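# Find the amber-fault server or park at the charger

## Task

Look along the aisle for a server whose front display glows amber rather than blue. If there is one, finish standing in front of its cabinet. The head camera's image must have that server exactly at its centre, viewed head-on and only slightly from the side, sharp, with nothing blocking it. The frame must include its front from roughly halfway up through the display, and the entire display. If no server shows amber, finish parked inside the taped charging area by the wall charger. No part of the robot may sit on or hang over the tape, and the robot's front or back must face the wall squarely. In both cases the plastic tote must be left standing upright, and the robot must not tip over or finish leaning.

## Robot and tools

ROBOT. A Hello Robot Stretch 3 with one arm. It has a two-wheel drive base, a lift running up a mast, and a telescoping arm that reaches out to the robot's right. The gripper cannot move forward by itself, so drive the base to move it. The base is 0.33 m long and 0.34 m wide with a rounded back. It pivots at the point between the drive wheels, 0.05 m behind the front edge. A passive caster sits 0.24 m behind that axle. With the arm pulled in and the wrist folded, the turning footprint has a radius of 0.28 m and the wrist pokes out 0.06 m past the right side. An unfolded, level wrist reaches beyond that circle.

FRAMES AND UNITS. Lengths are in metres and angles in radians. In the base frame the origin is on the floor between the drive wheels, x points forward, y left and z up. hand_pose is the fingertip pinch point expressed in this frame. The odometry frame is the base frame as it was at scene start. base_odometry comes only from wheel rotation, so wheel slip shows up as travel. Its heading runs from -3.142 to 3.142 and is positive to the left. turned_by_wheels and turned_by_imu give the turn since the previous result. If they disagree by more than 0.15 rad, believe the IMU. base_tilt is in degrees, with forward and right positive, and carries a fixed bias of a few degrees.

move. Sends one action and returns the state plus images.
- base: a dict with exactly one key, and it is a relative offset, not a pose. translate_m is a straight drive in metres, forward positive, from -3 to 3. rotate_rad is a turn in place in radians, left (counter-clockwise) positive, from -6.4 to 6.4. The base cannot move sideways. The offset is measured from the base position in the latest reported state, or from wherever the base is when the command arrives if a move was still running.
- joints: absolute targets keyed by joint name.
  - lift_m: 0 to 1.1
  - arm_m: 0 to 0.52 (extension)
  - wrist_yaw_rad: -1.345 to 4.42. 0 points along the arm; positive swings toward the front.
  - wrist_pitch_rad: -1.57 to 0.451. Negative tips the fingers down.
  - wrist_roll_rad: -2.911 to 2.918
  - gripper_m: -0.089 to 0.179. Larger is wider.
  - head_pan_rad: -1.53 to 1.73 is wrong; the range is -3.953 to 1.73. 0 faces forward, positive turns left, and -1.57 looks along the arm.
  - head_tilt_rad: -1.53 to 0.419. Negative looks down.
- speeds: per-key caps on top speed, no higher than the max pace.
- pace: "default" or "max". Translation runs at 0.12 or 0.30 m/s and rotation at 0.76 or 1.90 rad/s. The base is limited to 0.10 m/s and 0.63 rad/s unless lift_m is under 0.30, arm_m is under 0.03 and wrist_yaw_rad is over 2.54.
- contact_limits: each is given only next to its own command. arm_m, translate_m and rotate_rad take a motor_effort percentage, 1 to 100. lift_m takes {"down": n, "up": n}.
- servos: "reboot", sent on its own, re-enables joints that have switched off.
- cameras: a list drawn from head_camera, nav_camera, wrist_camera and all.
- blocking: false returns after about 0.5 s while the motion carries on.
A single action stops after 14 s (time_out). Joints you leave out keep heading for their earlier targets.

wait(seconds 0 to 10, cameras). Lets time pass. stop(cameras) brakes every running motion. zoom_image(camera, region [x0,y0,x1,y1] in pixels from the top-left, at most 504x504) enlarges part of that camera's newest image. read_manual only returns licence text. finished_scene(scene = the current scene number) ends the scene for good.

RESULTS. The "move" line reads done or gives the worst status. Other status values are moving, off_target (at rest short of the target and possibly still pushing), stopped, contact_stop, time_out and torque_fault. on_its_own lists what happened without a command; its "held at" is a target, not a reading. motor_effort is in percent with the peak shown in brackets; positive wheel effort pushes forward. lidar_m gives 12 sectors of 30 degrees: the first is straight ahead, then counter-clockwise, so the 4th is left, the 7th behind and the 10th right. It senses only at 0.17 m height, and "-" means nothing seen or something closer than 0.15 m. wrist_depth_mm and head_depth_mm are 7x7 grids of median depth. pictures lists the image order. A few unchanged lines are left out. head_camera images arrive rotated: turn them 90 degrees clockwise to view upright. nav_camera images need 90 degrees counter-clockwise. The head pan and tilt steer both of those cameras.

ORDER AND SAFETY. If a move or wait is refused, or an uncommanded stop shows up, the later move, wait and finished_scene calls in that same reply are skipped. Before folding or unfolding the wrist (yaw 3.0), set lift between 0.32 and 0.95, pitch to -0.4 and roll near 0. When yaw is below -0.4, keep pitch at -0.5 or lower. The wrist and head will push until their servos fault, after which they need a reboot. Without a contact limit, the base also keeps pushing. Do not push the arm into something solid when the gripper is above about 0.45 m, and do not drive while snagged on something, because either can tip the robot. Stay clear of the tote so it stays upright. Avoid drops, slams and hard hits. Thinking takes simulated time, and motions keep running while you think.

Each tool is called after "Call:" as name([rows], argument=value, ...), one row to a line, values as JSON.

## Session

Call:
move(joints={"head_pan_rad": 0, "head_tilt_rad": -0.3}, cameras=["nav_camera"])

Call:
move(joints={"head_pan_rad": -1.1, "head_tilt_rad": -0.3}, cameras=["nav_camera"])

Call:
move(joints={"head_pan_rad": -2.3, "head_tilt_rad": -0.3}, cameras=["nav_camera"])

Call:
move(joints={"head_pan_rad": -3.4, "head_tilt_rad": -0.3}, cameras=["nav_camera"])

Call:
move(joints={"head_pan_rad": 1.5, "head_tilt_rad": -0.3}, cameras=["nav_camera"])

Scene clock: 0.77 s.
move: done
turned_by_wheels: +0.000
turned_by_imu: +0.000
joint_status: all done
motor_effort: left_wheel=+0.4(1.1) right_wheel=-1.0(1.2) lift_m=+16.0(16.3) arm_m=-4.6(4.9) wrist_yaw_rad=+0.1(0.5) wrist_pitch_rad=+2.5(2.8) wrist_roll_rad=+0.2(0.3) gripper_m=-0.2(0.5) head_pan_rad=+0.4(2.4) head_tilt_rad=-1.6(4.1)
pictures: nav_camera (sideways)
Images, in order (width x height): nav_camera 672x504.

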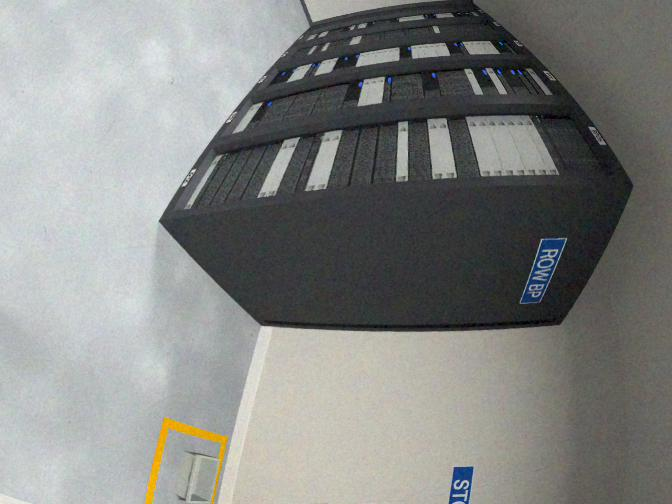

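Scene clock: 1.83 s.
move: done
turned_by_wheels: +0.000
turned_by_imu: +0.000
joint_status: all done
motor_effort: left_wheel=+0.3(0.9) right_wheel=-0.4(1.2) lift_m=+17.2(17.2) arm_m=-5.7(6.0) wrist_yaw_rad=+0.3(0.7) wrist_pitch_rad=+2.4(2.8) wrist_roll_rad=+0.1(0.3) gripper_m=-0.1(0.7) head_pan_rad=+0.8(4.0) head_tilt_rad=-1.5(4.8)
pictures: nav_camera (sideways)

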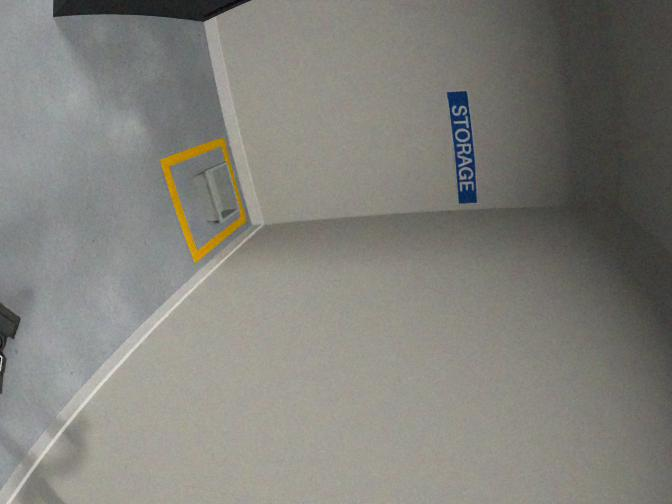

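Scene clock: 2.93 s.
move: done
turned_by_wheels: +0.000
turned_by_imu: +0.000
joint_status: all done
motor_effort: left_wheel=+0.2(1.2) right_wheel=-0.8(1.2) lift_m=+17.3(17.6) arm_m=-7.0(7.1) wrist_yaw_rad=+0.4(0.8) wrist_pitch_rad=+2.8(2.8) wrist_roll_rad=+0.2(0.3) gripper_m=+0.0(0.7) head_pan_rad=+2.1(4.7) head_tilt_rad=-1.7(3.4)
pictures: nav_camera (sideways)

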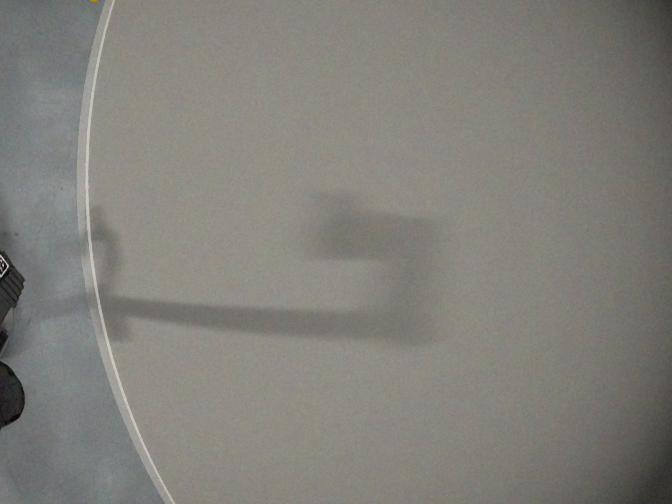

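Scene clock: 4.00 s.
move: done
turned_by_wheels: +0.000
turned_by_imu: +0.000
joint_status: all done
motor_effort: left_wheel=+0.3(1.2) right_wheel=-0.9(1.3) lift_m=+18.3(18.3) arm_m=-8.6(8.7) wrist_yaw_rad=+0.4(0.9) wrist_pitch_rad=+2.3(2.6) wrist_roll_rad=+0.2(0.3) gripper_m=+0.2(0.5) head_pan_rad=+2.1(4.5) head_tilt_rad=-1.6(3.3)
pictures: nav_camera (sideways)

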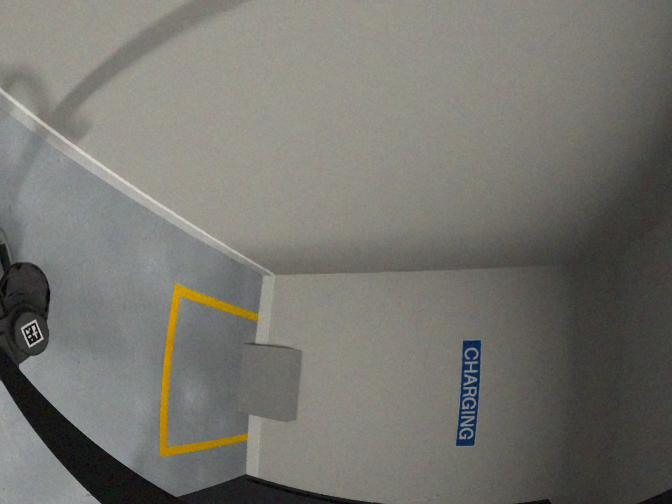

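Scene clock: 7.63 s.
move: done
base_odometry: x=+0.000 y=+0.000 heading=+0.000
turned_by_wheels: +0.000
turned_by_imu: +0.001
base_tilt: forward=+1.0 right=-1.7
lidar_m: 1.10 1.26 2.15 1.16 1.38 1.66 0.80 0.64 0.63 0.69 1.04 1.84
head_depth_mm: 2173 2308 2750 3109 2603 1862 1458 / 1682 1847 1977 2337 2319 1859 1452 / 1365 1465 1567 1858 2044 1842 1444 / 1226 1306 1409 1528 1658 1699 1429 / 1075 1140 1213 1300 1397 1507 1409 / 993 1062 1131 1215 1307 1414 1409 / 1091 1170 1251 1351 1466 1602 1408
joint_positions: lift_m=+0.326 arm_m=+0.001 wrist_yaw_rad=+2.974 wrist_pitch_rad=-0.615 wrist_roll_rad=+0.000 gripper_m=+0.037 head_pan_rad=+1.512 head_tilt_rad=-0.300
joint_status: all done
measured_speeds: translate_m=+0.000 rotate_rad=+0.000 lift_m=+0.000 arm_m=+0.000 wrist_yaw_rad=+0.000 wrist_pitch_rad=+0.000 wrist_roll_rad=+0.000 head_pan_rad=-0.024 head_tilt_rad=+0.000
motor_effort: left_wheel=+0.1(1.5) right_wheel=-0.7(1.3) lift_m=+20.0(20.4) arm_m=-13.0(13.2) wrist_yaw_rad=+0.1(0.9) wrist_pitch_rad=+2.4(2.8) wrist_roll_rad=+0.1(0.3) gripper_m=-0.1(0.8) head_pan_rad=-2.3(5.1) head_tilt_rad=-1.4(4.4)
hand_pose: x=+0.0113 y=+0.0470 z=+0.2974 quat_wxyz=(+0.270, +0.689, +0.157, +0.654) (m; base frame)
wrist_depth_mm: 148 150 - - - - - / 891 163 900 858 848 829 812 / 761 186 700 723 721 710 700 / 637 595 603 630 597 584 596 / 551 549 159 327 527 525 521 / 489 307 127 293 129 460 461 / 276 278 259 267 415 416 415
pictures: nav_camera (sideways)

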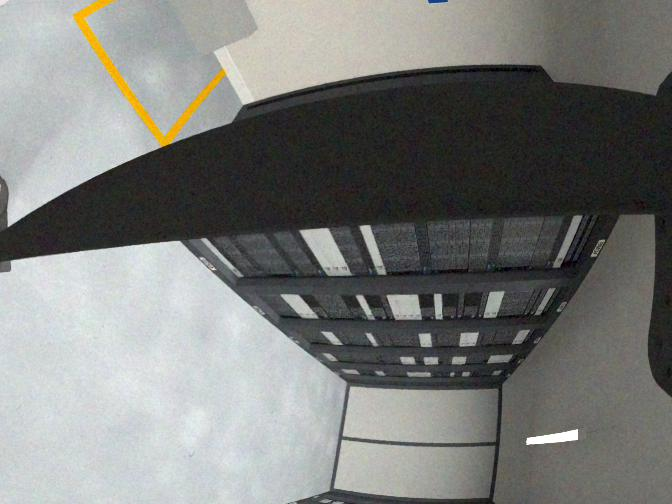

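Call:
move(joints={"head_pan_rad": 0.8, "head_tilt_rad": -0.3}, cameras=["nav_camera", "head_camera"])

Scene clock: 12.27 s.
move: done
base_odometry: x=+0.000 y=+0.000 heading=+0.000
turned_by_wheels: +0.000
turned_by_imu: +0.001
base_tilt: forward=+0.9 right=-1.6
lidar_m: 1.10 1.26 2.15 1.16 1.38 1.67 0.80 0.64 0.63 0.69 1.05 1.84
head_depth_mm: 1583 1580 1444 1491 1539 1553 1408 / 2092 2085 1970 2041 2046 1777 1448 / 3405 2888 3067 3071 2550 1852 1440 / 3493 3620 3897 - 2559 1826 1431 / 3465 3557 3873 - 2515 1814 1419 / 3412 3517 3755 - 2491 1806 1414 / 3338 3370 3423 3308 2454 1782 1410
joint_positions: lift_m=+0.326 arm_m=+0.001 wrist_yaw_rad=+2.974 wrist_pitch_rad=-0.615 wrist_roll_rad=+0.000 gripper_m=+0.037 head_pan_rad=+0.782 head_tilt_rad=-0.300
joint_status: all done
motor_effort: left_wheel=-0.2(0.8) right_wheel=-0.8(1.3) lift_m=+22.5(22.7) arm_m=-15.5(16.3) wrist_yaw_rad=+0.0(0.5) wrist_pitch_rad=+2.1(2.6) wrist_roll_rad=+0.1(0.3) gripper_m=+0.4(0.5) head_pan_rad=+0.1(4.0) head_tilt_rad=-0.3(4.5)
hand_pose: x=+0.0113 y=+0.0470 z=+0.2974 quat_wxyz=(+0.270, +0.689, +0.157, +0.654) (m; base frame)
wrist_depth_mm: 148 150 - - - - - / 881 163 879 872 833 859 817 / 735 186 717 735 706 698 687 / 630 599 614 610 604 604 596 / 554 545 158 330 512 533 524 / 490 305 127 290 129 464 465 / 274 277 262 269 412 419 413
pictures: head_camera (sideways), nav_camera (sideways)
Images, in order (width x height): head_camera 896x504, nav_camera 672x504.

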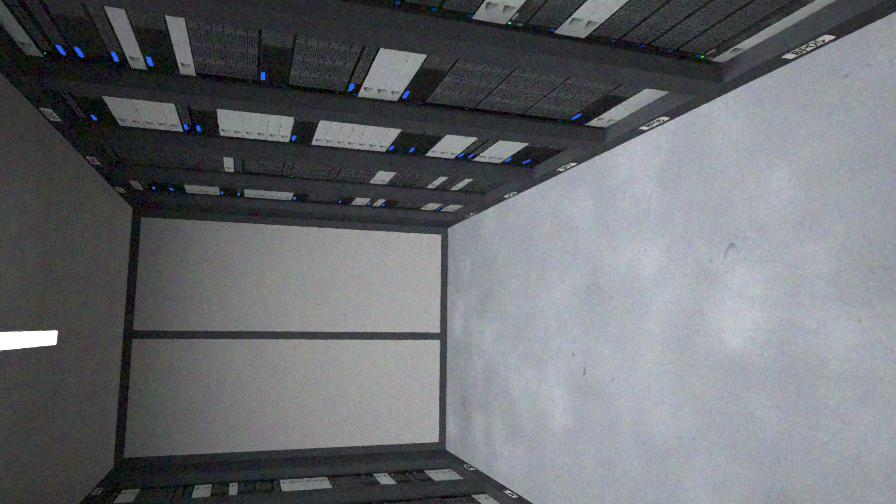

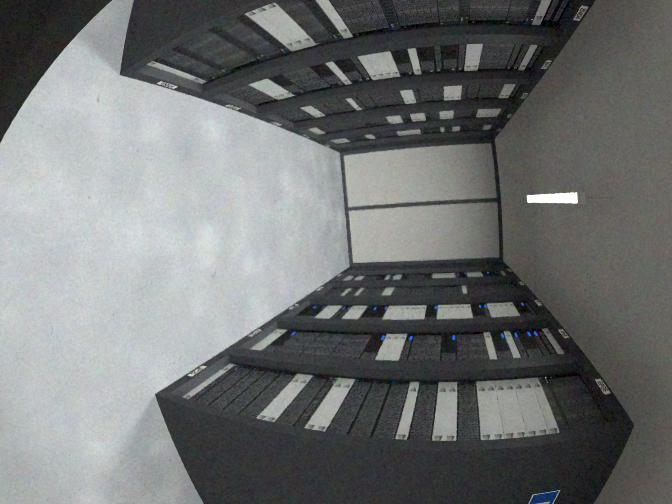

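Call:
zoom_image(camera="head_camera", region=[0, 0, 504, 250])

Call:
zoom_image(camera="head_camera", region=[392, 0, 896, 250])

Call:
zoom_image(camera="nav_camera", region=[150, 260, 650, 504])

Call:
zoom_image(camera="nav_camera", region=[100, 0, 600, 160])

Scaled by 1.000.

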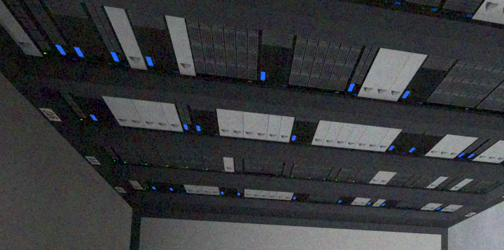

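Scaled by 1.000.

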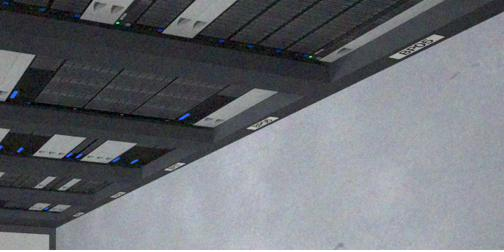

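Scaled by 1.008 from the camera's 672x504 image, which has a finer 792x594 frame.

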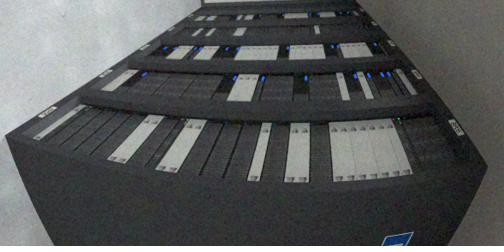

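Scaled by 1.008 from the camera's 672x504 image, which has a finer 792x594 frame.

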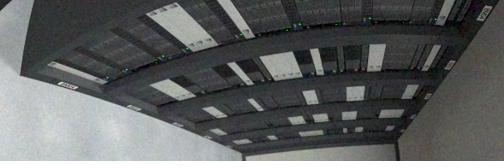

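Call:
move(base={"rotate_rad": 0.89}, joints={"head_pan_rad": 0.0, "head_tilt_rad": -0.3}, cameras=["nav_camera", "head_camera"])

Scene clock: 30.60 s.
move: done
base_odometry: x=+0.000 y=+0.000 heading=+0.889
turned_by_wheels: +0.889
turned_by_imu: +0.907
base_tilt: forward=+1.1 right=-1.6
lidar_m: 2.69 1.16 1.16 1.77 0.92 0.66 0.63 0.65 0.88 1.84 1.22 1.10
head_depth_mm: 2196 2084 1894 1975 1939 1726 1461 / 3337 2907 2954 2663 2453 1857 1442 / 3447 3603 3775 3879 2558 1845 1445 / 3472 3612 3831 - 2534 1832 1435 / 3411 3556 3819 - 2490 1806 1422 / 3459 3372 3550 3496 2480 1804 1410 / 2471 2291 2436 2528 2326 1787 1413
base_status: done
joint_positions: lift_m=+0.326 arm_m=+0.001 wrist_yaw_rad=+2.974 wrist_pitch_rad=-0.615 wrist_roll_rad=+0.000 gripper_m=+0.037 head_pan_rad=-0.004 head_tilt_rad=-0.300
joint_status: all done
motor_effort: left_wheel=-11.9(15.2) right_wheel=+10.2(16.2) lift_m=+25.8(25.8) arm_m=-15.7(16.3) wrist_yaw_rad=+0.2(0.9) wrist_pitch_rad=+2.5(2.9) wrist_roll_rad=+0.2(0.3) gripper_m=-0.1(0.7) head_pan_rad=+3.0(4.4) head_tilt_rad=+0.4(2.7)
hand_pose: x=+0.0113 y=+0.0470 z=+0.2974 quat_wxyz=(+0.270, +0.689, +0.157, +0.654) (m; base frame)
wrist_depth_mm: 142 150 - - - - 981 / 887 162 891 853 855 841 807 / 752 185 706 717 721 702 687 / 646 595 604 628 603 596 593 / 558 549 158 330 512 527 516 / 477 305 127 295 129 470 463 / 276 277 262 268 412 421 413
pictures: head_camera (sideways), nav_camera (sideways)

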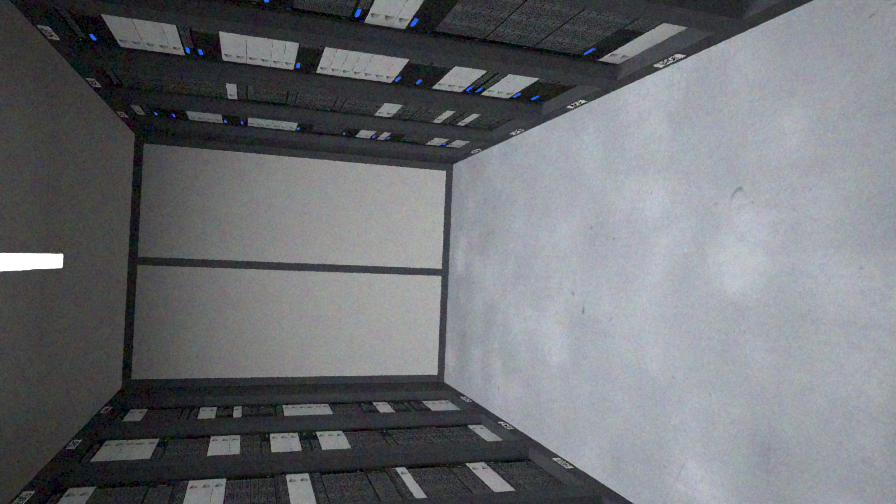

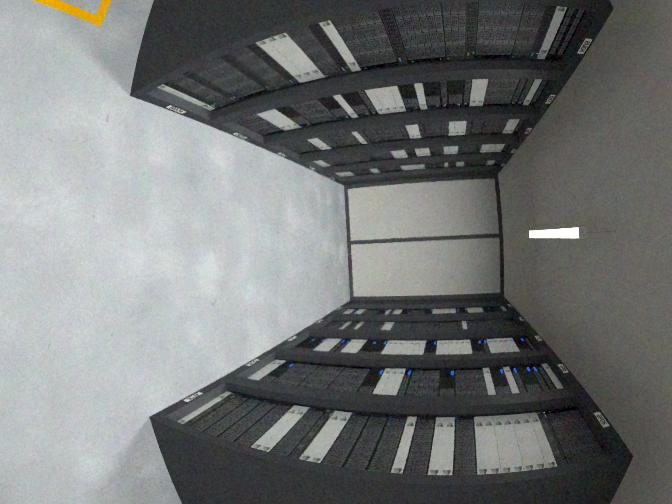

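Call:
move(joints={"lift_m": 0.28, "head_pan_rad": 1.0}, cameras=["nav_camera"])

Call:
move(base={"translate_m": 1.5}, joints={"head_pan_rad": 0.8, "head_tilt_rad": -0.25}, pace="max", cameras=["nav_camera", "head_camera"])

Call:
move(joints={"head_pan_rad": -0.8}, cameras=["nav_camera", "head_camera"])

Scene clock: 42.47 s.
move: done
turned_by_wheels: +0.000
turned_by_imu: +0.001
joint_status: all done
motor_effort: left_wheel=-12.2(13.3) right_wheel=+9.9(10.4) lift_m=+16.2(25.0) arm_m=-15.2(15.7) wrist_yaw_rad=-0.1(0.7) wrist_pitch_rad=+2.5(2.7) wrist_roll_rad=+0.2(0.3) gripper_m=-0.2(0.5) head_pan_rad=-2.0(4.6) head_tilt_rad=+0.9(1.6)
pictures: nav_camera (sideways)

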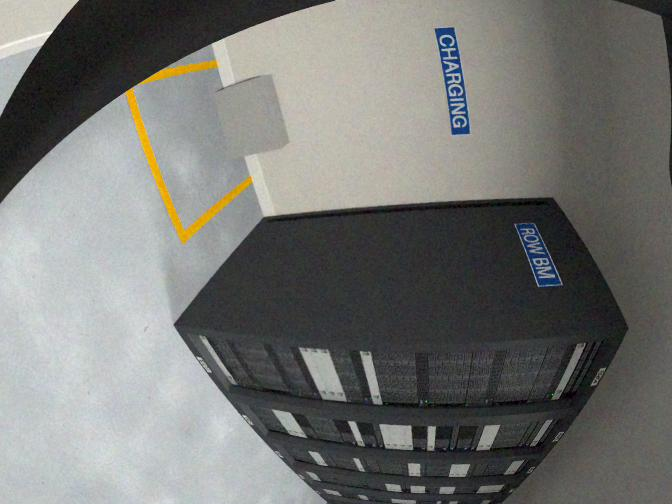

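Scene clock: 48.87 s.
move: done
turned_by_wheels: +0.000
turned_by_imu: +0.010
base_status: done
joint_status: all done
motor_effort: left_wheel=-3.0(10.2) right_wheel=+10.4(18.3) lift_m=+34.9(39.1) arm_m=-14.5(15.7) wrist_yaw_rad=+0.0(0.9) wrist_pitch_rad=+2.6(2.8) wrist_roll_rad=+0.3(0.4) gripper_m=+0.3(0.6) head_pan_rad=-2.3(4.6) head_tilt_rad=+5.5(7.1)
pictures: head_camera (sideways), nav_camera (sideways)

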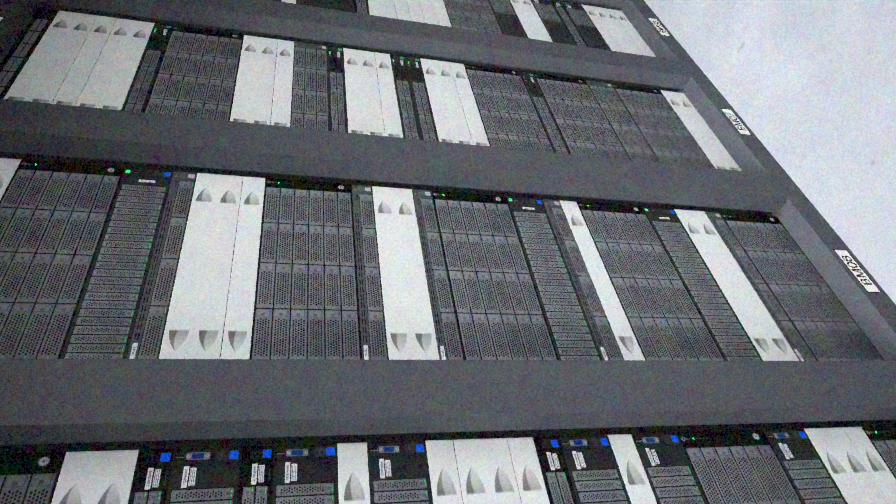

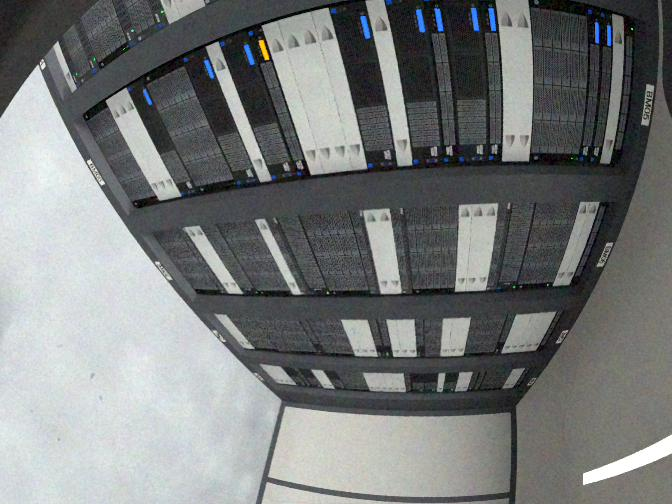

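Scene clock: 50.10 s.
move: done
base_odometry: x=+0.945 y=+1.165 heading=+0.889
turned_by_wheels: +0.000
turned_by_imu: +0.000
base_tilt: forward=+1.2 right=-1.5
lidar_m: 2.46 1.28 0.92 0.83 0.92 2.22 2.14 2.21 0.76 0.67 0.75 1.02
head_depth_mm: 651 671 694 718 743 771 801 / 702 728 754 781 813 843 881 / 703 738 779 822 865 915 970 / 835 873 907 950 920 960 1011 / 925 966 1012 1069 1121 1186 1255 / 1033 1085 1147 1207 1275 1352 1391 / 1075 1133 1210 1406 1496 1618 1472
joint_positions: lift_m=+0.280 arm_m=+0.001 wrist_yaw_rad=+2.974 wrist_pitch_rad=-0.616 wrist_roll_rad=+0.000 gripper_m=+0.037 head_pan_rad=-0.835 head_tilt_rad=-0.249
joint_status: all done
motor_effort: left_wheel=-3.4(4.1) right_wheel=+10.4(10.7) lift_m=+30.2(34.6) arm_m=-14.1(15.1) wrist_yaw_rad=-0.2(0.6) wrist_pitch_rad=+2.5(2.8) wrist_roll_rad=+0.3(0.3) gripper_m=+0.2(0.5) head_pan_rad=+2.3(4.3) head_tilt_rad=+4.2(5.4)
hand_pose: x=+0.0113 y=+0.0470 z=+0.2511 quat_wxyz=(+0.270, +0.689, +0.157, +0.654) (m; base frame)
wrist_depth_mm: 143 149 868 896 906 932 900 / 804 163 805 786 760 741 745 / 681 187 630 632 628 639 616 / 573 532 545 546 543 531 530 / 501 282 158 271 463 468 463 / 255 253 127 241 128 416 414 / 227 231 216 227 365 369 371
pictures: head_camera (sideways), nav_camera (sideways)

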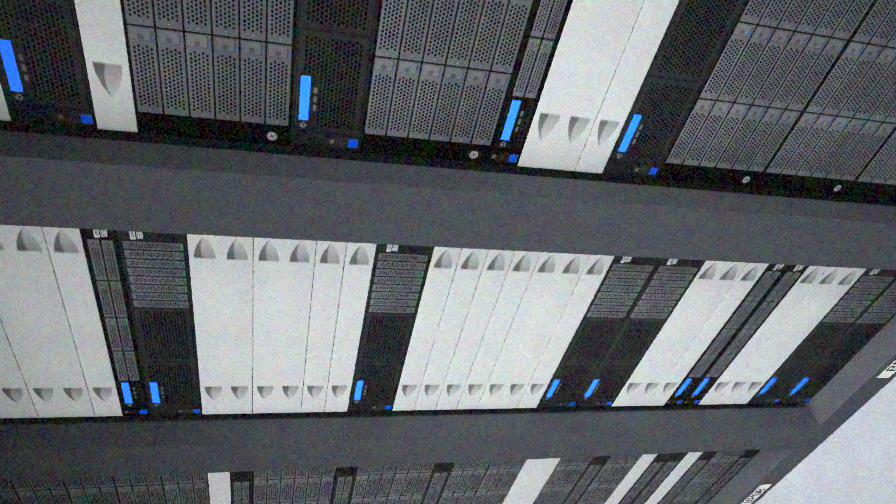

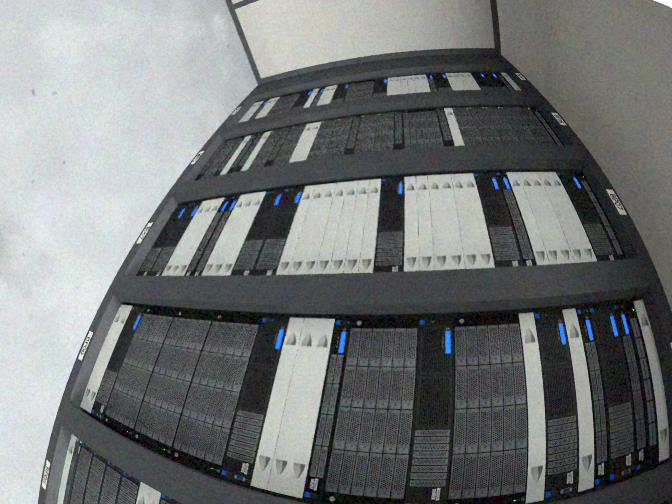

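Call:
move(joints={"head_pan_rad": 1.57, "head_tilt_rad": -0.42}, cameras=["nav_camera", "head_camera"])

Scene clock: 61.67 s.
move: done
base_odometry: x=+0.945 y=+1.165 heading=+0.889
turned_by_wheels: +0.000
turned_by_imu: +0.002
base_tilt: forward=+1.1 right=-1.6
lidar_m: 2.46 1.28 0.92 0.83 0.91 2.23 2.14 2.20 0.76 0.67 0.76 1.02
head_depth_mm: 705 762 827 904 995 1119 1219 / 707 764 829 906 1003 1118 1221 / 709 766 832 911 1007 1125 1228 / 683 750 813 892 1007 1106 1218 / 670 725 788 873 972 1088 1208 / 713 768 838 917 1015 1135 1224 / 714 770 841 920 1019 1140 1224
joint_positions: lift_m=+0.280 arm_m=+0.001 wrist_yaw_rad=+2.974 wrist_pitch_rad=-0.616 wrist_roll_rad=+0.000 gripper_m=+0.037 head_pan_rad=+1.582 head_tilt_rad=-0.420
joint_status: all done
measured_speeds: translate_m=+0.000 rotate_rad=+0.000 lift_m=+0.000 arm_m=+0.000 wrist_yaw_rad=+0.000 wrist_pitch_rad=+0.000 wrist_roll_rad=+0.000 head_pan_rad=-0.024 head_tilt_rad=+0.000
motor_effort: left_wheel=-3.1(4.6) right_wheel=+10.1(10.8) lift_m=+14.8(20.3) arm_m=-13.6(14.3) wrist_yaw_rad=+0.3(0.6) wrist_pitch_rad=+2.1(2.8) wrist_roll_rad=+0.1(0.3) gripper_m=+0.0(0.6) head_pan_rad=-2.5(4.9) head_tilt_rad=-3.1(5.0)
hand_pose: x=+0.0113 y=+0.0470 z=+0.2511 quat_wxyz=(+0.270, +0.689, +0.157, +0.654) (m; base frame)
wrist_depth_mm: 142 149 872 906 912 920 900 / 785 163 784 785 757 741 738 / 670 186 629 626 637 625 616 / 570 529 537 545 537 529 530 / 492 283 158 270 459 469 463 / 254 252 127 243 129 412 409 / 229 230 217 228 363 371 369
pictures: head_camera (sideways), nav_camera (sideways)

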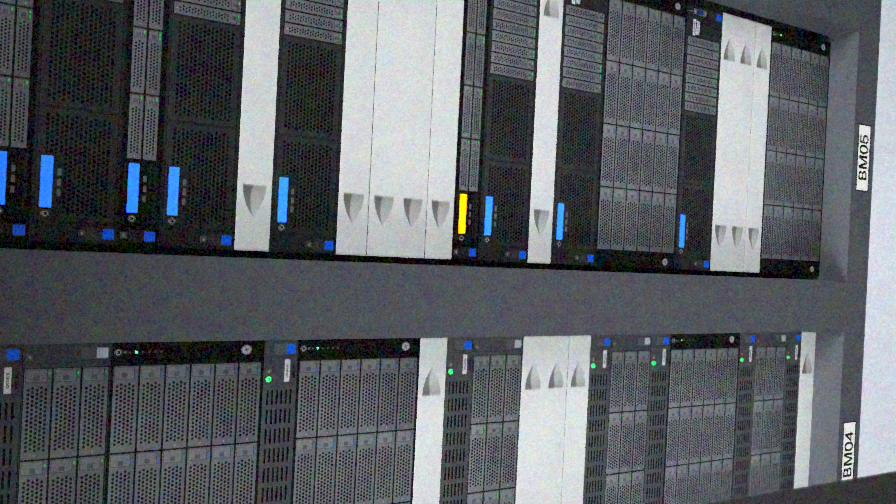

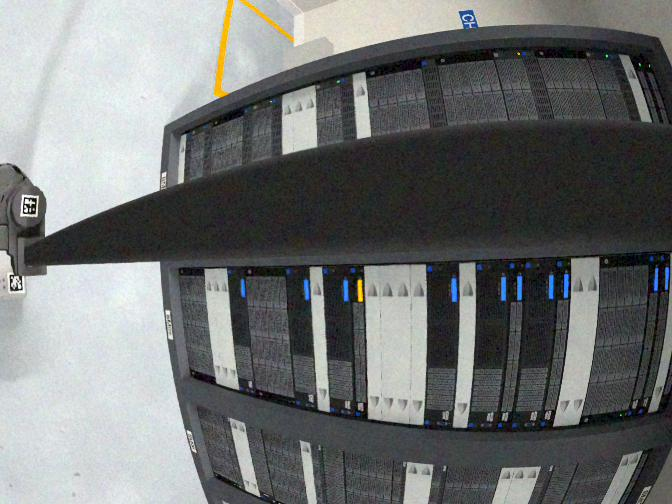

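Call:
move(base={"translate_m": 0.19}, joints={"head_pan_rad": 1.57, "head_tilt_rad": -0.447}, cameras=["head_camera"])

Call:
zoom_image(camera="head_camera", region=[348, 152, 548, 352])

Scene clock: 73.20 s.
move: done
base_odometry: x=+1.065 y=+1.312 heading=+0.889
turned_by_wheels: +0.000
turned_by_imu: +0.002
base_tilt: forward=+1.0 right=-1.6
lidar_m: 2.39 1.22 0.88 0.85 0.86 1.16 2.33 1.05 0.70 0.73 0.73 1.01
head_depth_mm: 708 768 812 875 975 1140 1251 / 708 769 839 928 1015 1121 1226 / 710 770 841 931 1035 1167 1256 / 711 772 841 927 1034 1170 1248 / 713 771 843 930 1036 1166 1245 / 713 773 830 911 1002 1132 1210 / 664 721 789 895 1006 1175 1235
base_status: done
joint_positions: lift_m=+0.280 arm_m=+0.001 wrist_yaw_rad=+2.974 wrist_pitch_rad=-0.616 wrist_roll_rad=+0.000 gripper_m=+0.037 head_pan_rad=+1.570 head_tilt_rad=-0.448
joint_status: all done
motor_effort: left_wheel=-0.6(6.2) right_wheel=+12.8(15.5) lift_m=+16.8(17.2) arm_m=-12.1(13.8) wrist_yaw_rad=+0.2(0.7) wrist_pitch_rad=+2.6(3.0) wrist_roll_rad=+0.3(0.3) gripper_m=-0.1(0.6) head_pan_rad=-1.7(4.1) head_tilt_rad=-2.0(4.2)
hand_pose: x=+0.0113 y=+0.0470 z=+0.2511 quat_wxyz=(+0.270, +0.689, +0.157, +0.654) (m; base frame)
wrist_depth_mm: 142 150 885 910 902 940 919 / 775 164 794 789 765 739 730 / 663 186 628 649 636 617 615 / 564 527 533 551 547 528 533 / 497 284 158 272 458 466 462 / 253 254 127 243 129 412 411 / 228 230 216 227 366 371 369
pictures: head_camera (sideways)

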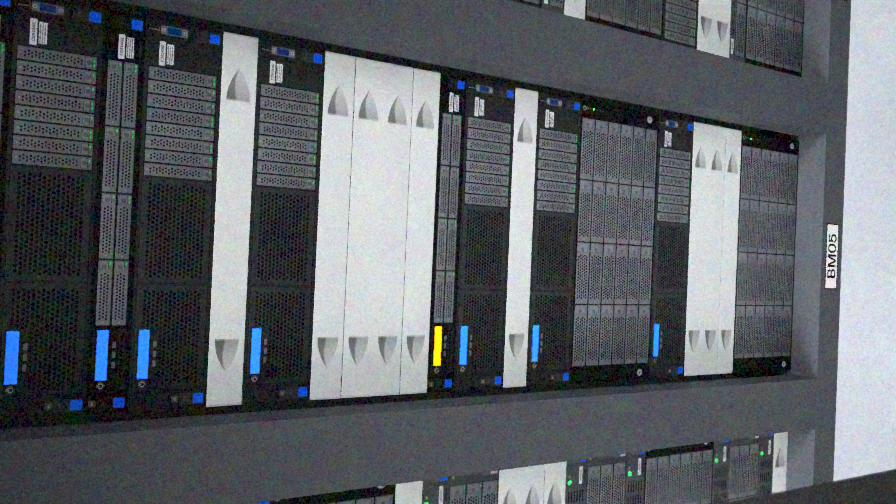

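Scaled by 2.520 from the camera's 896x504 image, which has a finer 1280x720 frame.

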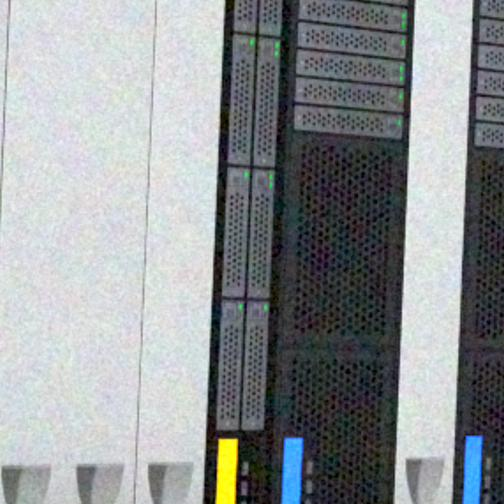

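Call:
finished_scene(scene=2)

The scene is finished: the task was done.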